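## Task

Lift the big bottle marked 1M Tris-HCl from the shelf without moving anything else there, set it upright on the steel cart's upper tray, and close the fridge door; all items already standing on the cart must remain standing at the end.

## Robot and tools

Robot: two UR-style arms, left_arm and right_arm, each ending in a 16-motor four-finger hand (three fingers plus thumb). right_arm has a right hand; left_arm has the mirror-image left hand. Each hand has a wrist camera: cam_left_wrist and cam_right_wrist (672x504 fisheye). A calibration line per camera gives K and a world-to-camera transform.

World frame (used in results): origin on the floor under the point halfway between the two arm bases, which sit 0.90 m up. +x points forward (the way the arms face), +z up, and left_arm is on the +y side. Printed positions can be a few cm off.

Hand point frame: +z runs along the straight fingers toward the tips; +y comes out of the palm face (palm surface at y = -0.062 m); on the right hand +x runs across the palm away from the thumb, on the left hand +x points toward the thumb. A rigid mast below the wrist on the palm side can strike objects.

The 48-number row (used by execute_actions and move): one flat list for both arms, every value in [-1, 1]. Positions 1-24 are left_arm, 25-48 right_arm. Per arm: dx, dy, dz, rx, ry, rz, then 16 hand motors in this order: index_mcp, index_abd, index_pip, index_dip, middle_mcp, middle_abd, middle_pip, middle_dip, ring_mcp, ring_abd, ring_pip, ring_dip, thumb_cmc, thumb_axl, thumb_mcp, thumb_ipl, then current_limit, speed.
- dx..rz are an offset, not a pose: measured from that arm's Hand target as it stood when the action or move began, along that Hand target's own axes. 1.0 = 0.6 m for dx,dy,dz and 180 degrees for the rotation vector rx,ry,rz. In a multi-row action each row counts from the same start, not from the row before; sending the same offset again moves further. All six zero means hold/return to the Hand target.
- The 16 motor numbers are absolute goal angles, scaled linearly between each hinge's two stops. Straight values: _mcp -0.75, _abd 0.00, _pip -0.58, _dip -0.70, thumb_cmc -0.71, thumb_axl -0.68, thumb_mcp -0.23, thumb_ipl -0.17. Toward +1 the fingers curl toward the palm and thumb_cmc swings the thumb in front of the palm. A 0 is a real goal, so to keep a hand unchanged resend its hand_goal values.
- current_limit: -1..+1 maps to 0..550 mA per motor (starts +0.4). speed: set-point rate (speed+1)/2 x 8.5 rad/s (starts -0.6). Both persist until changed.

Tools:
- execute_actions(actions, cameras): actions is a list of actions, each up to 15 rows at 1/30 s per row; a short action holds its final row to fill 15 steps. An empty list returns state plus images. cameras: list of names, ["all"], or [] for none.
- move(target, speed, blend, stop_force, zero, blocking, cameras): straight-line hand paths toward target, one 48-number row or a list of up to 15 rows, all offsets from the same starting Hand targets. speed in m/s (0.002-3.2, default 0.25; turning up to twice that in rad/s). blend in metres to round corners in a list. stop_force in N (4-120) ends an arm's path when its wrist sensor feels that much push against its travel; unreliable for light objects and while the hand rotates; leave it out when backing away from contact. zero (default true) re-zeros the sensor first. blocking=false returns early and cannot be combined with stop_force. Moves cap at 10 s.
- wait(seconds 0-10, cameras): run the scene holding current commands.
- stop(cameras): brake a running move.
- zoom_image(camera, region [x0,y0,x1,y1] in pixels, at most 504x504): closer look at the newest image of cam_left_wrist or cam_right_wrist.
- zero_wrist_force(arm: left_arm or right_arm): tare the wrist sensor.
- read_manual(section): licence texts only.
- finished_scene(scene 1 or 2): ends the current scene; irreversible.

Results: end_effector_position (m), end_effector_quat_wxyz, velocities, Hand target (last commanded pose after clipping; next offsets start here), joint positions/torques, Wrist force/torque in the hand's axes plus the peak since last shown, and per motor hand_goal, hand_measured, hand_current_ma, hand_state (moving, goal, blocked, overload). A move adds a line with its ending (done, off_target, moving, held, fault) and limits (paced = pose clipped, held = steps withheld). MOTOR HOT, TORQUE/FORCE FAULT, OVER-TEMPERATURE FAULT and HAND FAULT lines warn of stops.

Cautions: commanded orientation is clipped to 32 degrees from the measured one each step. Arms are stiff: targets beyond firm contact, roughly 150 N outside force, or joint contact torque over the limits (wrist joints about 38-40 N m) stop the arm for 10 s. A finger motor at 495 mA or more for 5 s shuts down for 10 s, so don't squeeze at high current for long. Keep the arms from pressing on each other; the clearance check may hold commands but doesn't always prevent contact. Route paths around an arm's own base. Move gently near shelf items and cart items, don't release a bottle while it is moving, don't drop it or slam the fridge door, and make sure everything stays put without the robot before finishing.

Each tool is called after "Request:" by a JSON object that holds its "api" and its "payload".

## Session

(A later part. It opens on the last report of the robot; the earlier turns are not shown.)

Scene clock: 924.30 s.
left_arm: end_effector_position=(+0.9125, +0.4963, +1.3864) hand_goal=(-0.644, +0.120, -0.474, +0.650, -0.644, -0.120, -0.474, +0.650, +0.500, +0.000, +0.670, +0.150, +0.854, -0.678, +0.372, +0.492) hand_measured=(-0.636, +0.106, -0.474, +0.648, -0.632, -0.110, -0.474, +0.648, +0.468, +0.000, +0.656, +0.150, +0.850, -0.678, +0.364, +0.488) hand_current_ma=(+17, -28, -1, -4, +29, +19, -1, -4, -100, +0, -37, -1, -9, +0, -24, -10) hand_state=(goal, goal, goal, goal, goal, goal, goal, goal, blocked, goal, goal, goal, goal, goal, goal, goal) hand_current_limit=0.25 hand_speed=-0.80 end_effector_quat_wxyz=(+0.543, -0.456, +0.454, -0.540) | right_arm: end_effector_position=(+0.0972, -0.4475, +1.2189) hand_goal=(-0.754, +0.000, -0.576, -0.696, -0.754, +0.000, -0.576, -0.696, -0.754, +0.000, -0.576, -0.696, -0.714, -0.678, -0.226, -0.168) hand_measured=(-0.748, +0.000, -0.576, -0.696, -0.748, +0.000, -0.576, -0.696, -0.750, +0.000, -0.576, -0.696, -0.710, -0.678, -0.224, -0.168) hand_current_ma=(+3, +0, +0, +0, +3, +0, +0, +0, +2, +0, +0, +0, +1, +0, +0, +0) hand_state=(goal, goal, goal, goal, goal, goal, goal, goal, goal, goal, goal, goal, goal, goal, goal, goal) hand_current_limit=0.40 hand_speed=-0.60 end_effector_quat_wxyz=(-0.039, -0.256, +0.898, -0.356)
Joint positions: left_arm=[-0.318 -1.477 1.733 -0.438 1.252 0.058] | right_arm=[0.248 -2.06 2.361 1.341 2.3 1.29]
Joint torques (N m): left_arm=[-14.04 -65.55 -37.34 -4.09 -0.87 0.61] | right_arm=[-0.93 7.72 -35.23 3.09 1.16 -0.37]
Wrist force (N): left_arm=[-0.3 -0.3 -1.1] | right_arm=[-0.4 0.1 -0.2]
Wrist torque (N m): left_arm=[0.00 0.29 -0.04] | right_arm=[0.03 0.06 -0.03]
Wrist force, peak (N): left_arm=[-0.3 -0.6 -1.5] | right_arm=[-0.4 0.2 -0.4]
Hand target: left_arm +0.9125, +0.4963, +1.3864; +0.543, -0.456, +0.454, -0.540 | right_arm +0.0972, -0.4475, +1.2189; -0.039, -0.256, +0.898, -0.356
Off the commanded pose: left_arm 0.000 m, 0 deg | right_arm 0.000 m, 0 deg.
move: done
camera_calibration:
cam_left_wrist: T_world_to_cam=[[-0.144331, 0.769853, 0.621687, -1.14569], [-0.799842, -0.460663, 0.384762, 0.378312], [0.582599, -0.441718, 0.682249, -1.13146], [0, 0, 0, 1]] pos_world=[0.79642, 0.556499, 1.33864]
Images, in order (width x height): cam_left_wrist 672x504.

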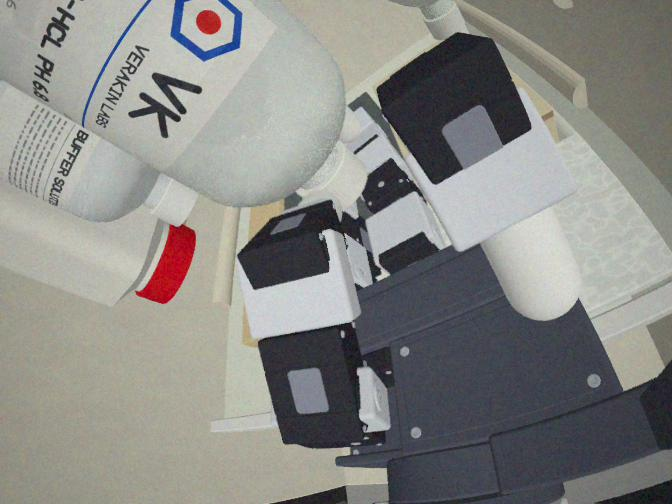

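Request:
{"api": "move", "payload": {"target": [[0,0,0,0,0,0,-0.644,0.12,-0.474,0.65,-0.644,-0.12,-0.474,0.65,0.5,0,0.67,0.15,0.854,-0.677,0.46,0.31,0.25,-0.8,0,0,0,0,0,0,-0.754,0,-0.576,-0.696,-0.754,0,-0.576,-0.696,-0.754,0,-0.576,-0.696,-0.714,-0.678,-0.226,-0.168,0.4,-0.6],[0,0,0,0,0,0,-0.644,0.12,-0.474,0.65,-0.644,-0.12,-0.474,0.65,0.5,0,0.67,0.15,0.854,-0.677,0.5,0.249,0.25,-0.8,0,0,0,0,0,0,-0.754,0,-0.576,-0.696,-0.754,0,-0.576,-0.696,-0.754,0,-0.576,-0.696,-0.714,-0.678,-0.226,-0.168,0.4,-0.6]], "speed": 0.02, "cameras": ["cam_left_wrist"]}}

Request:
{"api": "zoom_image", "payload": {"camera": "cam_left_wrist", "region": [220, 60, 440, 280]}}

Scene clock: 935.07 s.
left_arm: end_effector_position=(+0.9125, +0.4963, +1.3864) hand_goal=(-0.644, +0.120, -0.474, +0.650, -0.644, -0.120, -0.474, +0.650, +0.500, +0.000, +0.670, +0.150, +0.854, -0.678, +0.500, +0.248) hand_measured=(-0.636, +0.106, -0.474, +0.648, -0.632, -0.110, -0.474, +0.648, +0.468, +0.000, +0.656, +0.150, +0.850, -0.678, +0.486, +0.258) hand_current_ma=(+17, -28, -1, -4, +29, +19, -1, -4, -100, +0, -37, -1, -9, +0, -45, +29) hand_state=(goal, goal, goal, goal, goal, goal, goal, goal, blocked, goal, goal, goal, goal, goal, goal, goal) hand_current_limit=0.25 hand_speed=-0.80 end_effector_quat_wxyz=(+0.543, -0.456, +0.454, -0.540) | right_arm: end_effector_position=(+0.0972, -0.4475, +1.2189) hand_goal=(-0.754, +0.000, -0.576, -0.696, -0.754, +0.000, -0.576, -0.696, -0.754, +0.000, -0.576, -0.696, -0.714, -0.678, -0.226, -0.168) hand_measured=(-0.748, +0.000, -0.576, -0.696, -0.748, +0.000, -0.576, -0.696, -0.750, +0.000, -0.576, -0.696, -0.710, -0.678, -0.224, -0.168) hand_current_ma=(+3, +0, +0, +0, +3, +0, +0, +0, +2, +0, +0, +0, +1, +0, +0, +0) hand_state=(goal, goal, goal, goal, goal, goal, goal, goal, goal, goal, goal, goal, goal, goal, goal, goal) hand_current_limit=0.40 hand_speed=-0.60 end_effector_quat_wxyz=(-0.039, -0.256, +0.898, -0.356)
Joint positions: left_arm=[-0.318 -1.477 1.733 -0.438 1.252 0.058] | right_arm=[0.248 -2.06 2.361 1.341 2.3 1.29]
Joint torques (N m): left_arm=[-15.7 -63.85 -40.26 -4.75 -0.49 1.11] | right_arm=[-1.51 6.84 -35.14 3.05 1.35 -0.15]
Wrist force (N): left_arm=[-0.4 -0.6 -2.9] | right_arm=[-0.5 0.4 0.1]
Wrist torque (N m): left_arm=[0.02 0.30 -0.03] | right_arm=[0.05 0.07 -0.03]
Wrist force, peak (N): left_arm=[-0.3 -0.4 -3.7] | right_arm=[-0.5 0.4 -0.2]
Hand target: left_arm +0.9125, +0.4963, +1.3864; +0.543, -0.456, +0.454, -0.540 | right_arm +0.0972, -0.4475, +1.2189; -0.039, -0.256, +0.898, -0.356
Off the commanded pose: left_arm 0.000 m, 0 deg | right_arm 0.000 m, 0 deg.
move: done
camera_calibration:
cam_left_wrist: T_world_to_cam=[[-0.144295, 0.769825, 0.62173, -1.14576], [-0.79982, -0.460681, 0.384787, 0.378271], [0.582638, -0.441749, 0.682195, -1.1314], [0, 0, 0, 1]] pos_world=[0.79642, 0.556499, 1.33864]
Images, in order (width x height): cam_left_wrist 672x504.

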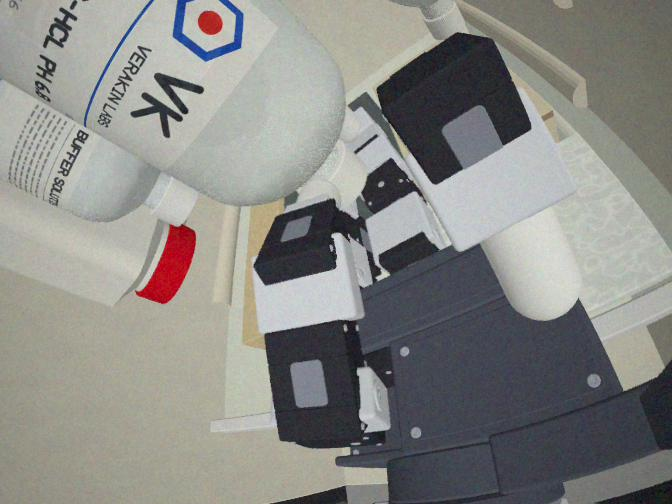

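Scaled by 2.291 from the camera's 672x504 image, which has a finer 960x720 frame.

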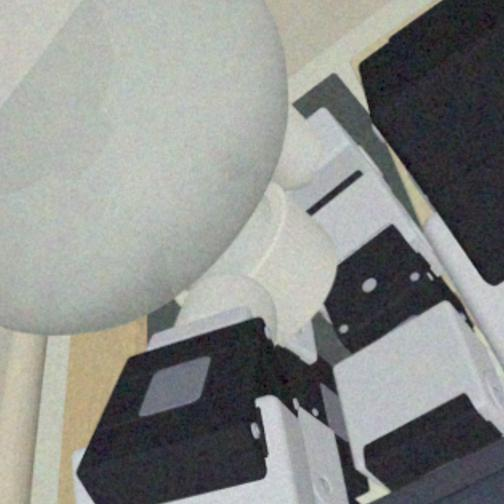

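Request:
{"api": "move", "payload": {"target": [0,0,0,0,0,0,-0.644,0.12,-0.474,0.85,-0.644,-0.12,-0.474,0.85,0.5,0,0.67,0.15,0.854,-0.677,0.5,0.249,0.3,-0.8,0,0,0,0,0,0,-0.754,0,-0.576,-0.696,-0.754,0,-0.576,-0.696,-0.754,0,-0.576,-0.696,-0.714,-0.678,-0.226,-0.168,0.4,-0.6], "speed": 0.02, "cameras": ["cam_left_wrist"]}}

Request:
{"api": "zoom_image", "payload": {"camera": "cam_left_wrist", "region": [240, 80, 400, 240]}}

Scene clock: 946.30 s.
left_arm: end_effector_position=(+0.9125, +0.4963, +1.3864) hand_goal=(-0.644, +0.120, -0.474, +0.850, -0.644, -0.120, -0.474, +0.850, +0.500, +0.000, +0.670, +0.150, +0.854, -0.678, +0.500, +0.248) hand_measured=(-0.642, +0.106, -0.476, +0.836, -0.640, -0.110, -0.476, +0.834, +0.468, +0.000, +0.656, +0.150, +0.850, -0.680, +0.486, +0.256) hand_current_ma=(+5, -28, -4, -34, +9, +19, -2, -38, -100, +0, -37, -1, -9, -2, -45, +25) hand_state=(goal, goal, goal, goal, goal, goal, goal, goal, blocked, goal, goal, goal, goal, goal, goal, goal) hand_current_limit=0.30 hand_speed=-0.80 end_effector_quat_wxyz=(+0.543, -0.456, +0.454, -0.540) | right_arm: end_effector_position=(+0.0972, -0.4475, +1.2189) hand_goal=(-0.754, +0.000, -0.576, -0.696, -0.754, +0.000, -0.576, -0.696, -0.754, +0.000, -0.576, -0.696, -0.714, -0.678, -0.226, -0.168) hand_measured=(-0.748, +0.000, -0.576, -0.696, -0.748, +0.000, -0.576, -0.696, -0.750, +0.000, -0.576, -0.696, -0.710, -0.678, -0.224, -0.168) hand_current_ma=(+3, +0, +0, +0, +3, +0, +0, +0, +2, +0, +0, +0, +1, +0, +0, +0) hand_state=(goal, goal, goal, goal, goal, goal, goal, goal, goal, goal, goal, goal, goal, goal, goal, goal) hand_current_limit=0.40 hand_speed=-0.60 end_effector_quat_wxyz=(-0.039, -0.256, +0.898, -0.356)
Joint positions: left_arm=[-0.318 -1.477 1.733 -0.438 1.252 0.058] | right_arm=[0.248 -2.06 2.361 1.341 2.3 1.29]
Joint torques (N m): left_arm=[-15.33 -64.92 -46.2 -4.05 -0.95 1.24] | right_arm=[-0.02 6.5 -34.96 2.74 1.27 -0.23]
Wrist force (N): left_arm=[-0.3 -0.7 -3.2] | right_arm=[-0.3 0.0 -0.1]
Wrist torque (N m): left_arm=[0.00 0.30 -0.03] | right_arm=[0.01 0.05 -0.03]
Wrist force, peak (N): left_arm=[-0.8 -0.6 -3.7] | right_arm=[-0.5 0.4 -0.3]
Hand target: left_arm +0.9125, +0.4963, +1.3864; +0.543, -0.456, +0.454, -0.540 | right_arm +0.0972, -0.4475, +1.2189; -0.039, -0.256, +0.898, -0.356
Off the commanded pose: left_arm 0.000 m, 0 deg | right_arm 0.000 m, 0 deg.
move: done
camera_calibration:
cam_left_wrist: T_world_to_cam=[[-0.144295, 0.769825, 0.62173, -1.14576], [-0.79982, -0.460681, 0.384787, 0.378271], [0.582638, -0.441749, 0.682195, -1.1314], [0, 0, 0, 1]] pos_world=[0.79642, 0.556499, 1.33864]
Images, in order (width x height): cam_left_wrist 672x504.

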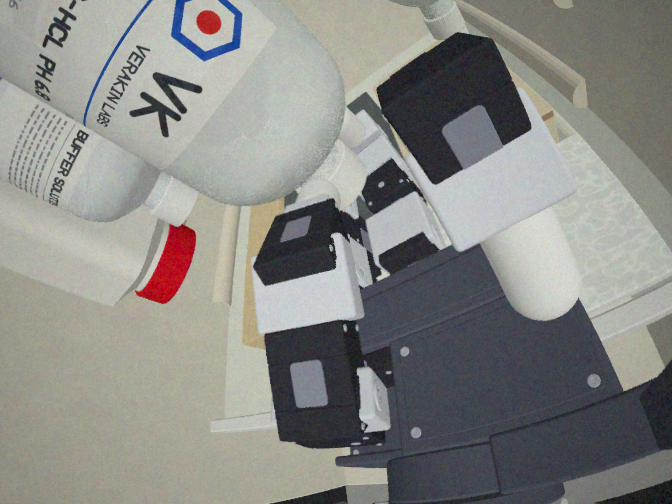

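Scaled by 3.150 from the camera's 672x504 image, which has a finer 960x720 frame.

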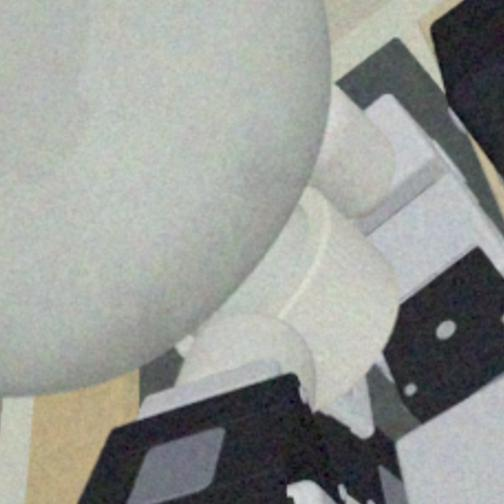

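Request:
{"api": "zero_wrist_force", "payload": {"arm": "left_arm"}}

Request:
{"api": "move", "payload": {"target": [0,0.0066,-0.0012,0,0,0,-0.644,0.12,-0.474,0.85,-0.644,-0.12,-0.474,0.85,0.5,0,0.67,0.15,0.854,-0.677,0.5,0.249,0.3,-0.8,0,0,0,0,0,0,-0.754,0,-0.576,-0.696,-0.754,0,-0.576,-0.696,-0.754,0,-0.576,-0.696,-0.714,-0.678,-0.226,-0.168,0.4,-0.6], "speed": 0.01, "stop_force": 4}}

Wrist force sensor zeroed.

Scene clock: 954.77 s.
left_arm: end_effector_position=(+0.9125, +0.4963, +1.3850) hand_goal=(-0.644, +0.120, -0.474, +0.850, -0.644, -0.120, -0.474, +0.850, +0.500, +0.000, +0.670, +0.150, +0.854, -0.678, +0.500, +0.248) hand_measured=(-0.652, +0.106, -0.476, +0.850, -0.650, -0.110, -0.476, +0.850, +0.468, +0.000, +0.656, +0.150, +0.852, -0.678, +0.494, +0.256) hand_current_ma=(-20, -28, -5, +0, -14, +19, -4, -1, -100, +0, -37, -1, -4, +1, -15, +25) hand_state=(goal, goal, goal, goal, goal, goal, goal, goal, blocked, goal, goal, goal, goal, goal, goal, goal) hand_current_limit=0.30 hand_speed=-0.80 end_effector_quat_wxyz=(+0.543, -0.456, +0.454, -0.540) | right_arm: end_effector_position=(+0.0972, -0.4475, +1.2189) hand_goal=(-0.754, +0.000, -0.576, -0.696, -0.754, +0.000, -0.576, -0.696, -0.754, +0.000, -0.576, -0.696, -0.714, -0.678, -0.226, -0.168) hand_measured=(-0.748, +0.000, -0.576, -0.696, -0.748, +0.000, -0.576, -0.696, -0.750, +0.000, -0.576, -0.696, -0.710, -0.678, -0.224, -0.168) hand_current_ma=(+3, +0, +0, +0, +3, +0, +0, +0, +2, +0, +0, +0, +1, +0, +0, +0) hand_state=(goal, goal, goal, goal, goal, goal, goal, goal, goal, goal, goal, goal, goal, goal, goal, goal) hand_current_limit=0.40 hand_speed=-0.60 end_effector_quat_wxyz=(-0.039, -0.256, +0.898, -0.356)
Joint positions: left_arm=[-0.318 -1.476 1.735 -0.441 1.252 0.058] | right_arm=[0.248 -2.06 2.361 1.341 2.3 1.29]
Joint torques (N m): left_arm=[-16.13 -62.67 -49.92 -0.33 -0.82 1.48] | right_arm=[-1.4 7.07 -34.56 3.05 1.38 -0.21]
Wrist force (N, zeroed by zero_wrist_force on left_arm): left_arm=[-0.1 -0.8 0.5] | right_arm=[-0.5 0.3 -0.3]
Wrist torque (N m, zeroed by zero_wrist_force on left_arm): left_arm=[0.12 -0.01 -0.01] | right_arm=[0.07 0.07 -0.03]
Wrist force, peak (N, zeroed by zero_wrist_force on left_arm): left_arm=[0.0 -3.6 0.3] | right_arm=[-0.7 0.4 0.0]
Hand target: left_arm +0.9125, +0.4963, +1.3850; +0.543, -0.456, +0.454, -0.540 (not the last commanded pose) | right_arm +0.0972, -0.4475, +1.2189; -0.039, -0.256, +0.898, -0.356
Off the commanded pose: left_arm 0.003 m, 0 deg | right_arm 0.000 m, 0 deg.
move: contact (left_arm)

Request:
{"api": "move", "payload": {"target": [[0,0,0,0,0,0,-0.644,0.14,-0.44,1.0,-0.644,-0.14,-0.44,1.0,0.5,0,0.67,0.15,0.854,-0.677,0.53,0.2,0.6,-0.8,0,0,0,0,0,0,-0.754,0,-0.576,-0.696,-0.754,0,-0.576,-0.696,-0.754,0,-0.576,-0.696,-0.714,-0.678,-0.226,-0.168,0.4,-0.6],[0,0,0,0,0,0,-0.644,0.14,-0.44,1.0,-0.644,-0.14,-0.44,1.0,0.5,0,0.67,0.15,0.854,-0.677,0.53,0.2,0.7,-0.8,0,0,0,0,0,0,-0.754,0,-0.576,-0.696,-0.754,0,-0.576,-0.696,-0.754,0,-0.576,-0.696,-0.714,-0.678,-0.226,-0.168,0.4,-0.6]], "speed": 0.02}}

Request:
{"api": "move", "payload": {"target": [0,-0.0115,0.0020,0,0,0,-0.644,0.14,-0.44,1.0,-0.644,-0.14,-0.44,1.0,0.5,0,0.67,0.15,0.854,-0.677,0.53,0.2,0.7,-0.8,0,0,0,0,0,0,-0.754,0,-0.576,-0.696,-0.754,0,-0.576,-0.696,-0.754,0,-0.576,-0.696,-0.714,-0.678,-0.226,-0.168,0.4,-0.6], "speed": 0.015, "cameras": ["cam_left_wrist"]}}

Request:
{"api": "zoom_image", "payload": {"camera": "cam_left_wrist", "region": [200, 60, 400, 260]}}

Scene clock: 966.70 s.
left_arm: end_effector_position=(+0.9124, +0.4963, +1.3850) hand_goal=(-0.644, +0.140, -0.440, +1.000, -0.644, -0.140, -0.440, +1.000, +0.500, +0.000, +0.670, +0.150, +0.854, -0.678, +0.530, +0.200) hand_measured=(-0.652, +0.106, -0.474, +0.888, -0.650, -0.112, -0.472, +0.880, +0.468, +0.000, +0.656, +0.150, +0.852, -0.678, +0.508, +0.236) hand_current_ma=(-19, -83, -98, -440, -15, +67, -93, -468, -100, +0, -37, -1, -4, +1, -83, +152) hand_state=(goal, blocked, blocked, blocked, goal, blocked, blocked, blocked, blocked, goal, goal, goal, goal, goal, blocked, blocked) hand_current_limit=0.70 hand_speed=-0.80 end_effector_quat_wxyz=(+0.543, -0.456, +0.454, -0.540) | right_arm: end_effector_position=(+0.0972, -0.4475, +1.2189) hand_goal=(-0.754, +0.000, -0.576, -0.696, -0.754, +0.000, -0.576, -0.696, -0.754, +0.000, -0.576, -0.696, -0.714, -0.678, -0.226, -0.168) hand_measured=(-0.748, +0.000, -0.576, -0.696, -0.748, +0.000, -0.576, -0.696, -0.750, +0.000, -0.576, -0.696, -0.710, -0.678, -0.224, -0.168) hand_current_ma=(+3, +0, +0, +0, +3, +0, +0, +0, +2, +0, +0, +0, +1, +0, +0, +0) hand_state=(goal, goal, goal, goal, goal, goal, goal, goal, goal, goal, goal, goal, goal, goal, goal, goal) hand_current_limit=0.40 hand_speed=-0.60 end_effector_quat_wxyz=(-0.039, -0.256, +0.898, -0.356)
Joint positions: left_arm=[-0.318 -1.476 1.735 -0.441 1.252 0.058] | right_arm=[0.248 -2.06 2.361 1.341 2.3 1.29]
Joint torques (N m): left_arm=[-11.11 -63.81 -50.37 -6.45 -0.74 1.72] | right_arm=[-0.67 8.22 -34.18 2.67 1.28 -0.12]
Wrist force (N, zeroed by zero_wrist_force on left_arm): left_arm=[0.2 7.6 1.4] | right_arm=[-0.3 0.1 -0.1]
Wrist torque (N m, zeroed by zero_wrist_force on left_arm): left_arm=[-0.25 0.05 -0.01] | right_arm=[0.02 0.04 -0.02]
Wrist force, peak (N, zeroed by zero_wrist_force on left_arm): left_arm=[0.7 7.9 1.3] | right_arm=[-0.5 0.4 -0.4]
Hand target: left_arm +0.9125, +0.4963, +1.3850; +0.543, -0.456, +0.454, -0.540 | right_arm +0.0972, -0.4475, +1.2189; -0.039, -0.256, +0.898, -0.356
Off the commanded pose: left_arm 0.000 m, 0 deg | right_arm 0.000 m, 0 deg.
move: done

Scene clock: 967.40 s.
left_arm: end_effector_position=(+0.9124, +0.4963, +1.3921) hand_goal=(-0.644, +0.140, -0.440, +1.000, -0.644, -0.140, -0.440, +1.000, +0.500, +0.000, +0.670, +0.150, +0.854, -0.678, +0.530, +0.200) hand_measured=(-0.646, +0.106, -0.478, +0.888, -0.644, -0.112, -0.478, +0.880, +0.468, +0.000, +0.656, +0.150, +0.852, -0.680, +0.502, +0.236) hand_current_ma=(-2, -88, -114, -440, +1, +67, -114, -468, -100, +0, -37, -1, -4, -2, -110, +152) hand_state=(goal, blocked, blocked, blocked, goal, blocked, blocked, blocked, blocked, goal, goal, goal, goal, goal, blocked, blocked) hand_current_limit=0.70 hand_speed=-0.80 end_effector_quat_wxyz=(+0.543, -0.456, +0.454, -0.540) | right_arm: end_effector_position=(+0.0972, -0.4475, +1.2189) hand_goal=(-0.754, +0.000, -0.576, -0.696, -0.754, +0.000, -0.576, -0.696, -0.754, +0.000, -0.576, -0.696, -0.714, -0.678, -0.226, -0.168) hand_measured=(-0.748, +0.000, -0.576, -0.696, -0.748, +0.000, -0.576, -0.696, -0.750, +0.000, -0.576, -0.696, -0.710, -0.678, -0.224, -0.168) hand_current_ma=(+3, +0, +0, +0, +3, +0, +0, +0, +2, +0, +0, +0, +1, +0, +0, +0) hand_state=(goal, goal, goal, goal, goal, goal, goal, goal, goal, goal, goal, goal, goal, goal, goal, goal) hand_current_limit=0.40 hand_speed=-0.60 end_effector_quat_wxyz=(-0.039, -0.256, +0.898, -0.356)
Joint positions: left_arm=[-0.318 -1.479 1.725 -0.428 1.252 0.058] | right_arm=[0.248 -2.06 2.361 1.341 2.3 1.29]
Joint torques (N m): left_arm=[-13.65 -63.32 -50.26 -7.4 -0.55 1.17] | right_arm=[-1.37 7.53 -34.78 2.79 1.28 -0.32]
Wrist force (N, zeroed by zero_wrist_force on left_arm): left_arm=[0.0 10.5 0.7] | right_arm=[-0.3 0.2 -0.2]
Wrist torque (N m, zeroed by zero_wrist_force on left_arm): left_arm=[-0.37 0.03 -0.01] | right_arm=[0.04 0.04 -0.02]
Wrist force, peak (N, zeroed by zero_wrist_force on left_arm): left_arm=[0.0 10.9 0.0] | right_arm=[-0.6 0.0 -0.3]
Hand target: left_arm +0.9125, +0.4963, +1.3920; +0.543, -0.456, +0.454, -0.540 | right_arm +0.0972, -0.4475, +1.2189; -0.039, -0.256, +0.898, -0.356
Off the commanded pose: left_arm 0.000 m, 0 deg | right_arm 0.000 m, 0 deg.
move: done
camera_calibration:
cam_left_wrist: T_world_to_cam=[[-0.144414, 0.769866, 0.621652, -1.14913], [-0.799904, -0.460647, 0.384652, 0.376309], [0.582493, -0.441714, 0.682343, -1.13539], [0, 0, 0, 1]] pos_world=[0.79642, 0.556499, 1.34434]
Images, in order (width x height): cam_left_wrist 672x504.

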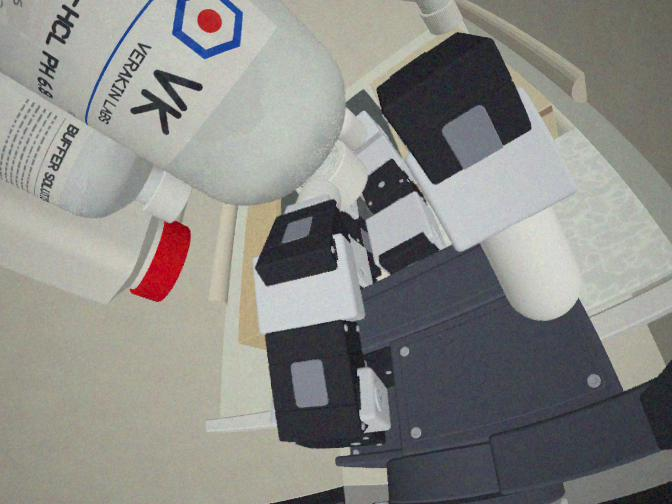

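Scaled by 2.520 from the camera's 672x504 image, which has a finer 960x720 frame.

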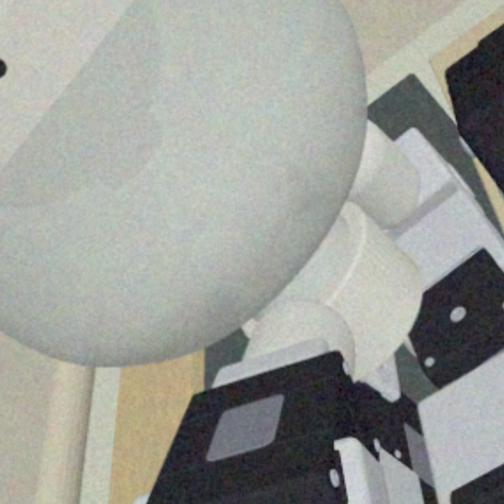

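Request:
{"api": "move", "payload": {"target": [0,-0.0145,-0.0821,0,0,0,-0.644,0.14,-0.44,1.0,-0.644,-0.14,-0.44,1.0,0.5,0,0.67,0.15,0.854,-0.677,0.53,0.2,0.7,-0.8,0,0,0,0,0,0,-0.754,0,-0.576,-0.696,-0.754,0,-0.576,-0.696,-0.754,0,-0.576,-0.696,-0.714,-0.678,-0.226,-0.168,0.4,-0.6], "speed": 0.03, "cameras": ["cam_left_wrist"]}}

Scene clock: 990.80 s.
left_arm: end_effector_position=(+0.8623, +0.4960, +1.3921) hand_goal=(-0.644, +0.140, -0.440, +1.000, -0.644, -0.140, -0.440, +1.000, +0.500, +0.000, +0.670, +0.150, +0.854, -0.678, +0.530, +0.200) hand_measured=(-0.642, +0.104, -0.478, +0.888, -0.640, -0.112, -0.480, +0.880, +0.468, +0.000, +0.656, +0.150, +0.852, -0.680, +0.500, +0.236) hand_current_ma=(+2, -90, -117, -440, +6, +68, -120, -467, -100, +0, -37, -1, -4, -2, -119, +152) hand_state=(goal, blocked, blocked, blocked, goal, blocked, blocked, blocked, blocked, goal, goal, goal, goal, goal, blocked, blocked) hand_current_limit=0.70 hand_speed=-0.80 end_effector_quat_wxyz=(+0.543, -0.456, +0.454, -0.540) | right_arm: end_effector_position=(+0.0972, -0.4475, +1.2189) hand_goal=(-0.754, +0.000, -0.576, -0.696, -0.754, +0.000, -0.576, -0.696, -0.754, +0.000, -0.576, -0.696, -0.714, -0.678, -0.226, -0.168) hand_measured=(-0.748, +0.000, -0.576, -0.696, -0.748, +0.000, -0.576, -0.696, -0.750, +0.000, -0.576, -0.696, -0.710, -0.678, -0.224, -0.168) hand_current_ma=(+3, +0, +0, +0, +3, +0, +0, +0, +2, +0, +0, +0, +1, +0, +0, +0) hand_state=(goal, goal, goal, goal, goal, goal, goal, goal, goal, goal, goal, goal, goal, goal, goal, goal) hand_current_limit=0.40 hand_speed=-0.60 end_effector_quat_wxyz=(-0.039, -0.256, +0.898, -0.356)
Joint positions: left_arm=[-0.346 -1.563 1.814 -0.435 1.225 0.063] | right_arm=[0.248 -2.06 2.361 1.341 2.3 1.29]
Joint torques (N m): left_arm=[8.36 -33.6 -58.63 -10.77 1.11 1.05] | right_arm=[-2.1 8.2 -35.13 2.69 1.28 -0.03]
Wrist force (N, zeroed by zero_wrist_force on left_arm): left_arm=[-0.6 10.7 -0.2] | right_arm=[-0.1 0.0 -0.1]
Wrist torque (N m, zeroed by zero_wrist_force on left_arm): left_arm=[-0.33 0.04 -0.02] | right_arm=[0.01 0.01 -0.01]
Wrist force, peak (N, zeroed by zero_wrist_force on left_arm): left_arm=[-0.2 11.0 0.2] | right_arm=[-0.7 0.2 0.2]
Hand target: left_arm +0.8624, +0.4960, +1.3921; +0.543, -0.456, +0.454, -0.540 | right_arm +0.0972, -0.4475, +1.2189; -0.039, -0.256, +0.898, -0.356
Off the commanded pose: left_arm 0.000 m, 0 deg | right_arm 0.000 m, 0 deg.
move: done
camera_calibration:
cam_left_wrist: T_world_to_cam=[[-0.144471, 0.769844, 0.621666, -1.15603], [-0.799943, -0.460659, 0.384558, 0.33613], [0.582425, -0.44174, 0.682383, -1.10632], [0, 0, 0, 1]] pos_world=[0.74622, 0.556099, 1.34434]
Images, in order (width x height): cam_left_wrist 672x504.

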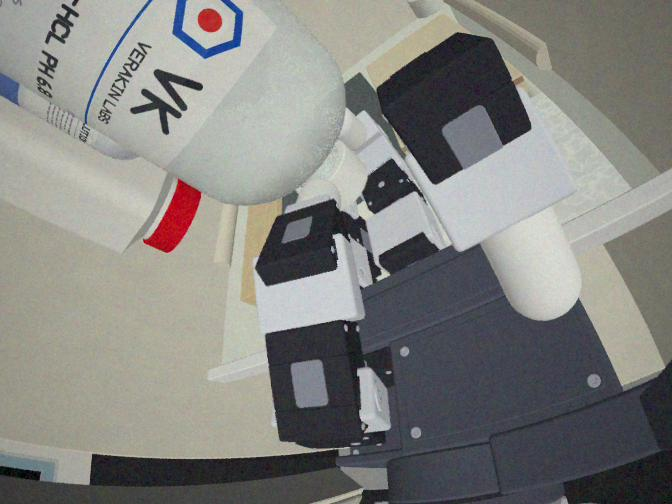

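Request:
{"api": "move", "payload": {"target": [[0,0,0,0,0,0,-0.644,0.14,-0.44,1.0,-0.644,-0.14,-0.44,1.0,0.5,0,0.67,0.15,0.854,-0.677,0.53,0.2,0.7,-0.8,-0.1723,0.1318,-0.0322,-0.0518,-0.1532,-0.0393,0.8,0,-0.58,-0.7,0.8,0,-0.58,-0.7,0.8,0,-0.58,-0.7,0.571,-0.678,-0.226,-0.168,0.4,-0.4],[0,0,0,0,0,0,-0.644,0.14,-0.44,1.0,-0.644,-0.14,-0.44,1.0,0.5,0,0.67,0.15,0.854,-0.677,0.53,0.2,0.7,-0.8,-0.3310,0.1980,-0.1308,-0.0354,-0.3344,-0.1049,0.8,0,-0.58,-0.7,0.8,0,-0.58,-0.7,0.8,0,-0.58,-0.7,0.571,-0.678,-0.226,-0.168,0.4,-0.4],[0,0,0,0,0,0,-0.644,0.14,-0.44,1.0,-0.644,-0.14,-0.44,1.0,0.5,0,0.67,0.15,0.854,-0.677,0.53,0.2,0.7,-0.8,-0.4387,0.2177,-0.2662,0.0613,-0.5151,-0.1829,0.8,0,-0.58,-0.7,0.8,0,-0.58,-0.7,0.8,0,-0.58,-0.7,0.571,-0.678,-0.226,-0.168,0.4,-0.4],[0,0,0,0,0,0,-0.644,0.14,-0.44,1.0,-0.644,-0.14,-0.44,1.0,0.5,0,0.67,0.15,0.854,-0.677,0.53,0.2,0.7,-0.8,-0.4867,0.2125,-0.4118,0.1680,-0.5780,-0.3849,0.8,0,-0.58,-0.7,0.8,0,-0.58,-0.7,0.8,0,-0.58,-0.7,0.571,-0.678,-0.226,-0.168,0.4,-0.4]], "speed": 0.22, "blend": 0.02, "cameras": ["all"]}}

Scene clock: 1228.60 s.
left_arm: end_effector_position=(+0.8624, +0.4960, +1.3921) hand_goal=(-0.644, +0.140, -0.440, +1.000, -0.644, -0.140, -0.440, +1.000, +0.500, +0.000, +0.670, +0.150, +0.854, -0.678, +0.530, +0.200) hand_measured=(-0.644, +0.104, -0.478, +0.888, -0.642, -0.112, -0.480, +0.880, +0.468, +0.000, +0.656, +0.150, +0.852, -0.680, +0.500, +0.236) hand_current_ma=(+1, -89, -118, -440, +4, +68, -121, -468, -100, +0, -37, -1, -4, -2, -119, +152) hand_state=(goal, blocked, blocked, blocked, goal, blocked, blocked, blocked, blocked, goal, goal, goal, goal, goal, blocked, blocked) hand_current_limit=0.70 hand_speed=-0.80 end_effector_quat_wxyz=(+0.543, -0.456, +0.454, -0.540) | right_arm: end_effector_position=(+0.0976, -0.4465, +1.2183) hand_goal=(+0.800, +0.000, -0.580, -0.700, +0.800, +0.000, -0.580, -0.700, +0.800, +0.000, -0.580, -0.700, +0.570, -0.678, -0.226, -0.168) hand_measured=(+0.778, +0.000, -0.580, -0.698, +0.778, +0.000, -0.580, -0.698, -0.414, +0.000, -0.616, -0.720, +0.564, -0.678, -0.224, -0.168) hand_current_ma=(-28, +0, +0, +1, -26, +0, +0, +1, -385, +0, -50, -22, -3, +0, +0, +0) hand_state=(blocked, goal, goal, goal, blocked, goal, goal, goal, blocked, goal, blocked, blocked, goal, goal, goal, goal) hand_current_limit=0.40 hand_speed=-0.40 end_effector_quat_wxyz=(-0.037, -0.258, +0.898, -0.354)
Joint positions: left_arm=[-0.346 -1.563 1.814 -0.435 1.225 0.063] | right_arm=[0.25 -2.06 2.361 1.337 2.297 1.287]
Joint torques (N m): left_arm=[15.09 -37.08 -61.21 -4.51 1.14 -2.05] | right_arm=[-6.68 11.68 -35.68 7.94 2.8 2.27]
Wrist force (N, zeroed by zero_wrist_force on left_arm): left_arm=[-0.5 10.6 0.3] | right_arm=[-0.6 -3.5 -2.4]
Wrist torque (N m, zeroed by zero_wrist_force on left_arm): left_arm=[-0.36 0.04 -0.01] | right_arm=[0.80 0.21 -0.22]
Wrist force, peak (N, zeroed by zero_wrist_force on left_arm): left_arm=[-0.1 11.0 0.0] | right_arm=[-0.4 -4.1 -2.7]
Hand target: left_arm +0.8624, +0.4960, +1.3921; +0.543, -0.456, +0.454, -0.540 | right_arm +0.0976, -0.4465, +1.2183; -0.037, -0.258, +0.898, -0.354 (not the last commanded pose)
Off the commanded pose: left_arm 0.000 m, 0 deg | right_arm 0.402 m, 128 deg.
move: held (right_arm; a check stopped the path); path passed 0 of 4 targets; limits=held
pose unreachable (right arm): on one or more control steps of this call, first in action 0 (counted from 0), this arm could not follow its commanded pose, so it was not sent that pose on those steps. It may still have moved: this result reports where it is.
cause: moving toward the commanded pose would bring two parts of the arm too close to each other (joints 2 (shoulder lift) to 6 (wrist 3) lie between them).
camera_calibration:
cam_left_wrist: T_world_to_cam=[[-0.144421, 0.769872, 0.621643, -1.1561], [-0.799952, -0.460611, 0.384597, 0.336263], [0.582426, -0.44174, 0.682382, -1.10639], [0, 0, 0, 1]] pos_world=[0.74642, 0.556199, 1.34434]
cam_right_wrist: T_world_to_cam=[[0.371287, 0.739688, -0.561255, 1.00462], [0.583246, 0.284537, 0.760831, -0.895928], [0.722475, -0.609836, -0.325775, 0.180758], [0, 0, 0, 1]] pos_world=[0.0189495, -0.377952, 1.30439]

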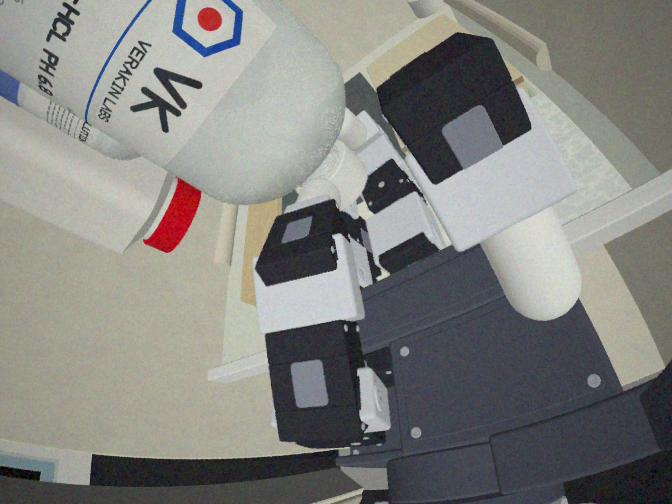

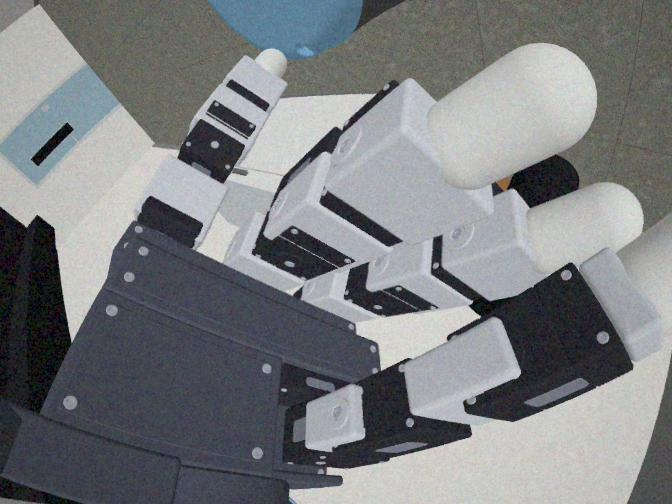

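Request:
{"api": "move", "payload": {"target": [0,0,0,0,0,0,-0.644,0.14,-0.44,1.0,-0.644,-0.14,-0.44,1.0,0.5,0,0.67,0.15,0.854,-0.677,0.53,0.2,0.7,-0.8,0,0,0,0,0,0,-0.754,0,-0.576,-0.696,-0.754,0,-0.576,-0.696,-0.754,0,-0.576,-0.696,-0.714,-0.678,-0.226,-0.168,0.4,-0.4], "speed": 0.2}}

Request:
{"api": "move", "payload": {"target": [[0,0,0,0,0,0,-0.644,0.14,-0.44,1.0,-0.644,-0.14,-0.44,1.0,0.5,0,0.67,0.15,0.854,-0.677,0.53,0.2,0.7,-0.8,-0.1723,0.1318,-0.0322,-0.0518,-0.1532,-0.0393,-0.754,0,-0.576,-0.696,-0.754,0,-0.576,-0.696,-0.754,0,-0.576,-0.696,-0.714,-0.678,-0.226,-0.168,0.4,-0.4],[0,0,0,0,0,0,-0.644,0.14,-0.44,1.0,-0.644,-0.14,-0.44,1.0,0.5,0,0.67,0.15,0.854,-0.677,0.53,0.2,0.7,-0.8,-0.3310,0.1980,-0.1308,-0.0354,-0.3344,-0.1049,-0.754,0,-0.576,-0.696,-0.754,0,-0.576,-0.696,-0.754,0,-0.576,-0.696,-0.714,-0.678,-0.226,-0.168,0.4,-0.4]], "speed": 0.22, "blend": 0.02, "cameras": ["cam_right_wrist"]}}

Scene clock: 1241.27 s.
left_arm: end_effector_position=(+0.8624, +0.4960, +1.3921) hand_goal=(-0.644, +0.140, -0.440, +1.000, -0.644, -0.140, -0.440, +1.000, +0.500, +0.000, +0.670, +0.150, +0.854, -0.678, +0.530, +0.200) hand_measured=(-0.644, +0.104, -0.478, +0.888, -0.642, -0.112, -0.480, +0.880, +0.468, +0.000, +0.656, +0.150, +0.852, -0.680, +0.500, +0.236) hand_current_ma=(+1, -89, -118, -440, +4, +68, -121, -468, -100, +0, -37, -1, -4, -2, -119, +152) hand_state=(goal, blocked, blocked, blocked, goal, blocked, blocked, blocked, blocked, goal, goal, goal, goal, goal, blocked, blocked) hand_current_limit=0.70 hand_speed=-0.80 end_effector_quat_wxyz=(+0.543, -0.456, +0.454, -0.540) | right_arm: end_effector_position=(+0.0976, -0.4465, +1.2183) hand_goal=(-0.754, +0.000, -0.576, -0.696, -0.754, +0.000, -0.576, -0.696, -0.754, +0.000, -0.576, -0.696, -0.714, -0.678, -0.226, -0.168) hand_measured=(-0.736, +0.000, -0.578, -0.698, -0.736, +0.000, -0.578, -0.698, -0.738, +0.000, -0.576, -0.698, -0.700, -0.678, -0.224, -0.168) hand_current_ma=(+20, +0, +0, +0, +18, +0, +0, +0, +16, +0, +0, -1, +13, +0, +0, +0) hand_state=(goal, goal, goal, goal, goal, goal, goal, goal, goal, goal, goal, goal, goal, goal, goal, goal) hand_current_limit=0.40 hand_speed=-0.40 end_effector_quat_wxyz=(-0.037, -0.258, +0.898, -0.354)
Joint positions: left_arm=[-0.346 -1.563 1.814 -0.435 1.225 0.063] | right_arm=[0.25 -2.06 2.361 1.337 2.297 1.287]
Joint torques (N m): left_arm=[16.14 -35.86 -59.97 -4.1 1.02 -2.15] | right_arm=[-6.58 8.34 -30.66 7.58 2.6 2.44]
Wrist force (N, zeroed by zero_wrist_force on left_arm): left_arm=[-0.3 10.5 0.4] | right_arm=[-0.2 0.6 0.0]
Wrist torque (N m, zeroed by zero_wrist_force on left_arm): left_arm=[-0.38 0.02 0.00] | right_arm=[0.09 0.03 -0.01]
Wrist force, peak (N, zeroed by zero_wrist_force on left_arm): left_arm=[-0.3 11.0 0.0] | right_arm=[-0.3 -4.0 -3.1]
Hand target: left_arm +0.8624, +0.4960, +1.3921; +0.543, -0.456, +0.454, -0.540 | right_arm +0.0976, -0.4465, +1.2183; -0.037, -0.258, +0.898, -0.354
Off the commanded pose: left_arm 0.000 m, 0 deg | right_arm 0.000 m, 0 deg.
move: done

Scene clock: 1244.30 s.
left_arm: end_effector_position=(+0.8624, +0.4960, +1.3921) hand_goal=(-0.644, +0.140, -0.440, +1.000, -0.644, -0.140, -0.440, +1.000, +0.500, +0.000, +0.670, +0.150, +0.854, -0.678, +0.530, +0.200) hand_measured=(-0.644, +0.104, -0.478, +0.888, -0.642, -0.112, -0.480, +0.880, +0.468, +0.000, +0.656, +0.150, +0.852, -0.680, +0.500, +0.236) hand_current_ma=(+1, -89, -118, -440, +4, +68, -121, -468, -100, +0, -37, -1, -4, -2, -119, +152) hand_state=(goal, blocked, blocked, blocked, goal, blocked, blocked, blocked, blocked, goal, goal, goal, goal, goal, blocked, blocked) hand_current_limit=0.70 hand_speed=-0.80 end_effector_quat_wxyz=(+0.543, -0.456, +0.454, -0.540) | right_arm: end_effector_position=(+0.2021, -0.2353, +1.1538) hand_goal=(-0.754, +0.000, -0.576, -0.696, -0.754, +0.000, -0.576, -0.696, -0.754, +0.000, -0.576, -0.696, -0.714, -0.678, -0.226, -0.168) hand_measured=(-0.738, +0.000, -0.576, -0.698, -0.738, +0.000, -0.576, -0.698, -0.740, +0.000, -0.576, -0.698, -0.702, -0.678, -0.224, -0.168) hand_current_ma=(+17, +0, +0, +0, +16, +0, +0, +0, +13, +0, +0, -1, +10, +0, +1, +0) hand_state=(goal, goal, goal, goal, goal, goal, goal, goal, goal, goal, goal, goal, goal, goal, goal, goal) hand_current_limit=0.40 hand_speed=-0.40 end_effector_quat_wxyz=(+0.347, -0.535, +0.761, -0.120)
Joint positions: left_arm=[-0.346 -1.563 1.814 -0.435 1.225 0.063] | right_arm=[0.307 -2.088 2.371 0.536 1.59 0.646]
Joint torques (N m): left_arm=[14.98 -36.84 -59.18 -4.31 1.1 -2] | right_arm=[7.61 1.38 -46.79 -0.33 -1.73 -0.48]
Wrist force (N, zeroed by zero_wrist_force on left_arm): left_arm=[-0.2 10.3 0.1] | right_arm=[-1.1 0.0 0.3]
Wrist torque (N m, zeroed by zero_wrist_force on left_arm): left_arm=[-0.39 0.00 0.02] | right_arm=[-0.02 0.02 -0.02]
Wrist force, peak (N, zeroed by zero_wrist_force on left_arm): left_arm=[-0.4 11.0 0.0] | right_arm=[-1.5 0.2 1.1]
Hand target: left_arm +0.8624, +0.4960, +1.3921; +0.543, -0.456, +0.454, -0.540 | right_arm +0.2021, -0.2352, +1.1539; +0.347, -0.535, +0.761, -0.120
Off the commanded pose: left_arm 0.000 m, 0 deg | right_arm 0.000 m, 0 deg.
move: done
camera_calibration:
cam_right_wrist: T_world_to_cam=[[-0.321716, 0.946758, -0.0121585, 0.328632], [0.0552885, 0.0316037, 0.99797, -1.19434], [0.94522, 0.320391, -0.0625122, 0.0832142], [0, 0, 0, 1]] pos_world=[0.0931035, -0.300051, 1.20111]
Images, in order (width x height): cam_right_wrist 672x504.

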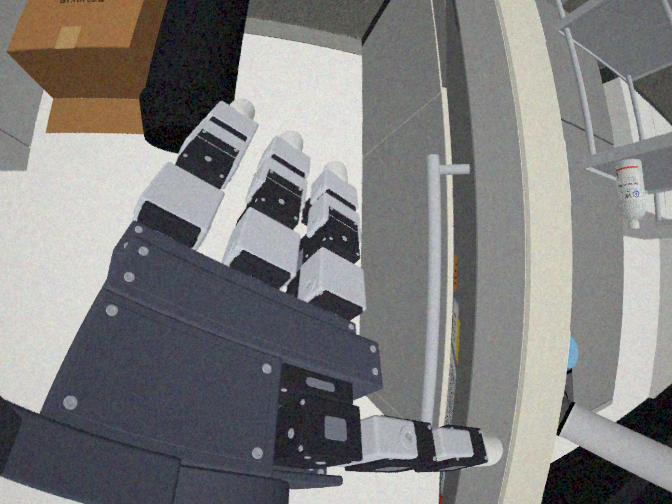

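Request:
{"api": "zoom_image", "payload": {"camera": "cam_right_wrist", "region": [520, 0, 672, 260]}}

Request:
{"api": "zoom_image", "payload": {"camera": "cam_right_wrist", "region": [350, 100, 600, 440]}}

Scaled by 1.938 from the camera's 672x504 image, which has a finer 960x720 frame.

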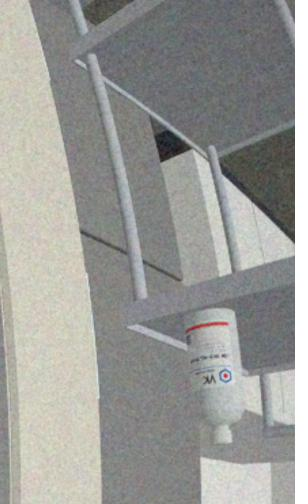

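Scaled by 1.482 from the camera's 672x504 image, which has a finer 960x720 frame.

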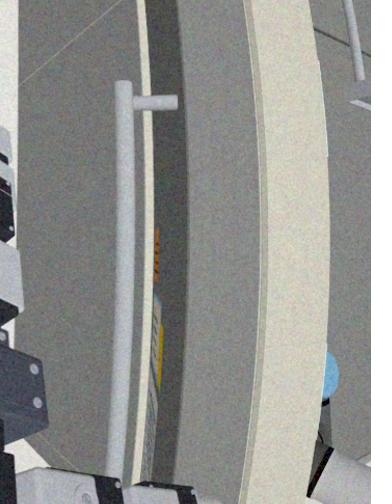

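Request:
{"api": "move", "payload": {"target": [0,0,0,0,0,0,-0.644,0.14,-0.44,1.0,-0.644,-0.14,-0.44,1.0,0.5,0,0.67,0.15,0.854,-0.677,0.53,0.2,0.7,-0.8,-0.0607,0.1623,-0.09,-0.1214,-0.1693,-0.2236,-0.754,0,-0.576,-0.696,-0.754,0,-0.576,-0.696,-0.754,0,-0.576,-0.696,-0.714,-0.678,-0.226,-0.168,0.4,-0.4], "speed": 0.25, "cameras": ["cam_right_wrist"]}}

Scene clock: 1317.37 s.
left_arm: end_effector_position=(+0.8624, +0.4960, +1.3921) hand_goal=(-0.644, +0.140, -0.440, +1.000, -0.644, -0.140, -0.440, +1.000, +0.500, +0.000, +0.670, +0.150, +0.854, -0.678, +0.530, +0.200) hand_measured=(-0.644, +0.104, -0.478, +0.888, -0.642, -0.112, -0.480, +0.880, +0.468, +0.000, +0.656, +0.150, +0.852, -0.680, +0.500, +0.236) hand_current_ma=(+1, -89, -118, -440, +4, +68, -121, -468, -100, +0, -37, -1, -4, -2, -119, +152) hand_state=(goal, blocked, blocked, blocked, goal, blocked, blocked, blocked, blocked, goal, goal, goal, goal, goal, blocked, blocked) hand_current_limit=0.70 hand_speed=-0.80 end_effector_quat_wxyz=(+0.543, -0.456, +0.454, -0.540) | right_arm: end_effector_position=(+0.1024, -0.1738, +1.1541) hand_goal=(-0.754, +0.000, -0.576, -0.696, -0.754, +0.000, -0.576, -0.696, -0.754, +0.000, -0.576, -0.696, -0.714, -0.678, -0.226, -0.168) hand_measured=(-0.738, +0.000, -0.576, -0.698, -0.738, +0.000, -0.576, -0.698, -0.740, +0.000, -0.576, -0.698, -0.702, -0.678, -0.224, -0.168) hand_current_ma=(+16, +0, +0, +0, +15, +0, +0, +0, +13, +0, +0, -1, +10, +0, +1, +0) hand_state=(goal, goal, goal, goal, goal, goal, goal, goal, goal, goal, goal, goal, goal, goal, goal, goal) hand_current_limit=0.40 hand_speed=-0.40 end_effector_quat_wxyz=(-0.364, +0.826, -0.428, -0.053)
Joint positions: left_arm=[-0.346 -1.563 1.814 -0.435 1.225 0.063] | right_arm=[0.36 -1.951 2.339 0.643 1.017 -0.098]
Joint torques (N m): left_arm=[16.99 -37.13 -59.67 -4.5 1.15 -1.97] | right_arm=[5.81 -3.19 -25.98 -0.77 -0.96 -3.25]
Wrist force (N, zeroed by zero_wrist_force on left_arm): left_arm=[-0.2 10.5 0.5] | right_arm=[-0.9 0.2 0.8]
Wrist torque (N m, zeroed by zero_wrist_force on left_arm): left_arm=[-0.38 0.00 0.01] | right_arm=[-0.04 -0.01 -0.01]
Wrist force, peak (N, zeroed by zero_wrist_force on left_arm): left_arm=[-0.2 11.0 -0.2] | right_arm=[-1.6 0.3 1.0]
Hand target: left_arm +0.8624, +0.4960, +1.3921; +0.543, -0.456, +0.454, -0.540 | right_arm +0.1023, -0.1738, +1.1540; -0.364, +0.826, -0.428, -0.053
Off the commanded pose: left_arm 0.000 m, 0 deg | right_arm 0.000 m, 0 deg.
move: done
camera_calibration:
cam_right_wrist: T_world_to_cam=[[-0.960087, 0.279303, -0.0149355, 0.190961], [0.00262129, 0.0623803, 0.998049, -1.18038], [0.279689, 0.958175, -0.0606226, 0.334504], [0, 0, 0, 1]] pos_world=[0.0928763, -0.300217, 1.20121]
Images, in order (width x height): cam_right_wrist 672x504.

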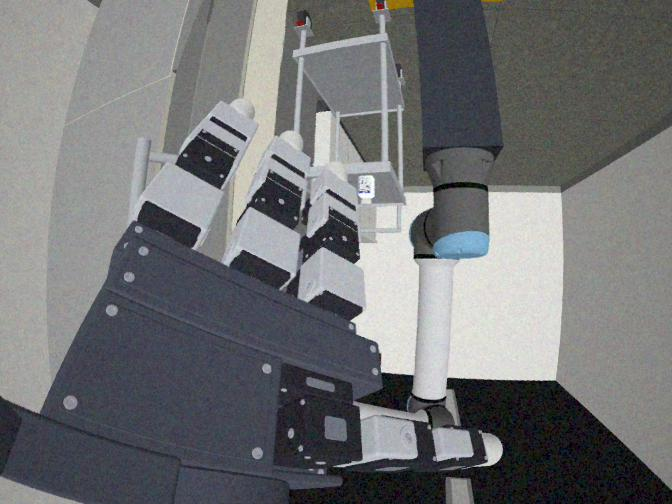

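Request:
{"api": "zoom_image", "payload": {"camera": "cam_right_wrist", "region": [280, 20, 440, 260]}}

Request:
{"api": "zoom_image", "payload": {"camera": "cam_right_wrist", "region": [320, 150, 420, 250]}}

Scaled by 2.100 from the camera's 672x504 image, which has a finer 960x720 frame.

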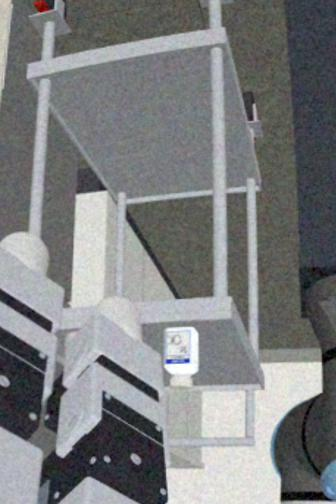

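Scaled by 5.040 from the camera's 672x504 image, which has a finer 960x720 frame.

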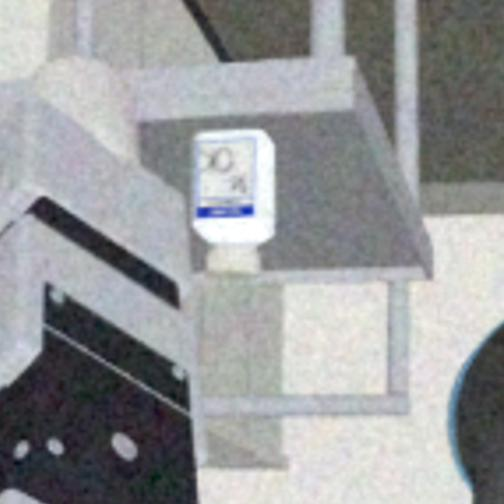

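Request:
{"api": "move", "payload": {"target": [0,0,0,0,0,0,-0.644,0.14,-0.44,1.0,-0.644,-0.14,-0.44,1.0,0.5,0,0.67,0.15,0.854,-0.677,0.53,0.2,0.7,-0.8,0.079,-0.0593,0.002,0.0596,0.0831,0.1098,-0.754,0,-0.576,-0.696,-0.754,0,-0.576,-0.696,-0.754,0,-0.576,-0.696,-0.714,-0.678,-0.226,-0.168,0.4,-0.4], "speed": 0.25, "cameras": ["cam_right_wrist"]}}

Request:
{"api": "zoom_image", "payload": {"camera": "cam_right_wrist", "region": [380, 20, 580, 260]}}

Request:
{"api": "zoom_image", "payload": {"camera": "cam_right_wrist", "region": [420, 120, 560, 260]}}

Scene clock: 1342.50 s.
left_arm: end_effector_position=(+0.8624, +0.4960, +1.3921) hand_goal=(-0.644, +0.140, -0.440, +1.000, -0.644, -0.140, -0.440, +1.000, +0.500, +0.000, +0.670, +0.150, +0.854, -0.678, +0.530, +0.200) hand_measured=(-0.644, +0.104, -0.478, +0.888, -0.642, -0.112, -0.480, +0.880, +0.468, +0.000, +0.656, +0.150, +0.852, -0.680, +0.500, +0.236) hand_current_ma=(+1, -89, -118, -440, +4, +68, -121, -468, -100, +0, -37, -1, -4, -2, -119, +152) hand_state=(goal, blocked, blocked, blocked, goal, blocked, blocked, blocked, blocked, goal, goal, goal, goal, goal, blocked, blocked) hand_current_limit=0.70 hand_speed=-0.80 end_effector_quat_wxyz=(+0.543, -0.456, +0.454, -0.540) | right_arm: end_effector_position=(+0.1589, -0.1915, +1.1540) hand_goal=(-0.754, +0.000, -0.576, -0.696, -0.754, +0.000, -0.576, -0.696, -0.754, +0.000, -0.576, -0.696, -0.714, -0.678, -0.226, -0.168) hand_measured=(-0.738, +0.000, -0.576, -0.698, -0.738, +0.000, -0.576, -0.698, -0.740, +0.000, -0.576, -0.698, -0.702, -0.678, -0.224, -0.168) hand_current_ma=(+16, +0, +0, +0, +15, +0, +0, +0, +13, +0, +0, -1, +10, +0, +1, +0) hand_state=(goal, goal, goal, goal, goal, goal, goal, goal, goal, goal, goal, goal, goal, goal, goal, goal) hand_current_limit=0.40 hand_speed=-0.40 end_effector_quat_wxyz=(-0.366, +0.703, -0.609, +0.033)
Joint positions: left_arm=[-0.346 -1.563 1.814 -0.435 1.225 0.063] | right_arm=[0.316 -2.035 2.354 0.551 1.268 0.284]
Joint torques (N m): left_arm=[14.91 -37.93 -59.95 -4.72 0.95 -2.47] | right_arm=[-9.38 16.26 -45.43 5.33 1.39 2.47]
Wrist force (N, zeroed by zero_wrist_force on left_arm): left_arm=[-0.2 10.4 -0.2] | right_arm=[-1.1 0.3 0.4]
Wrist torque (N m, zeroed by zero_wrist_force on left_arm): left_arm=[-0.34 -0.01 0.01] | right_arm=[0.01 0.03 -0.17]
Wrist force, peak (N, zeroed by zero_wrist_force on left_arm): left_arm=[-0.4 11.0 0.4] | right_arm=[-2.6 0.5 1.0]
Hand target: left_arm +0.8624, +0.4960, +1.3921; +0.543, -0.456, +0.454, -0.540 | right_arm +0.1589, -0.1915, +1.1540; -0.366, +0.703, -0.609, +0.033
Off the commanded pose: left_arm 0.000 m, 0 deg | right_arm 0.000 m, 0 deg.
move: done
camera_calibration:
cam_right_wrist: T_world_to_cam=[[-0.728922, 0.684464, -0.0134887, 0.2893], [0.03182, 0.0535555, 0.998058, -1.18577], [0.683857, 0.727077, -0.0608175, 0.227539], [0, 0, 0, 1]] pos_world=[0.0930043, -0.299949, 1.20121]
Images, in order (width x height): cam_right_wrist 672x504.

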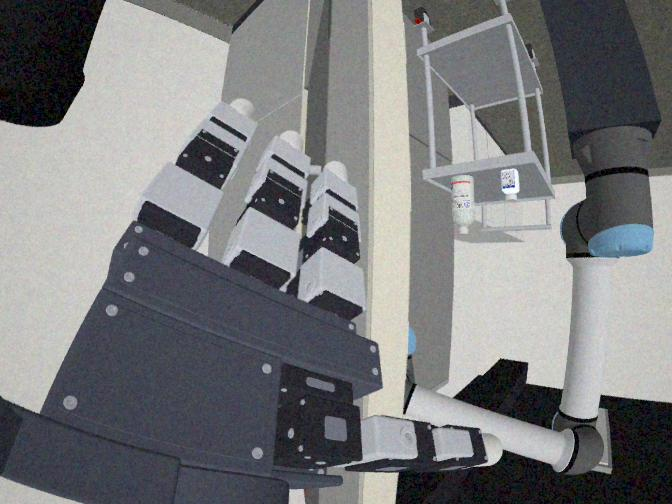

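Scaled by 2.100 from the camera's 672x504 image, which has a finer 960x720 frame.

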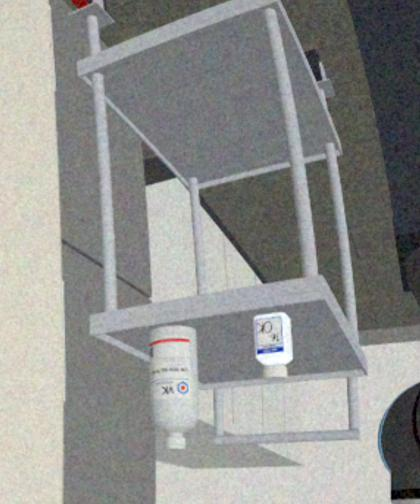

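Scaled by 3.600 from the camera's 672x504 image, which has a finer 960x720 frame.

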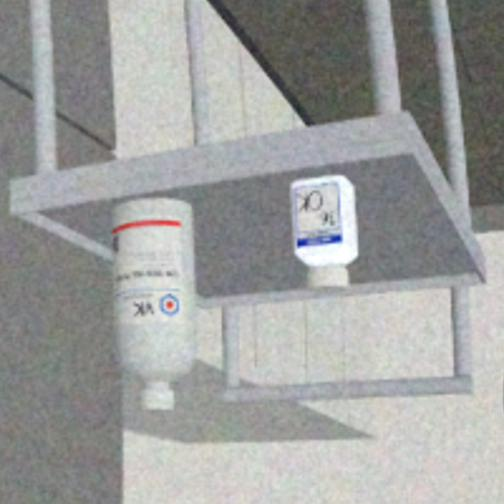

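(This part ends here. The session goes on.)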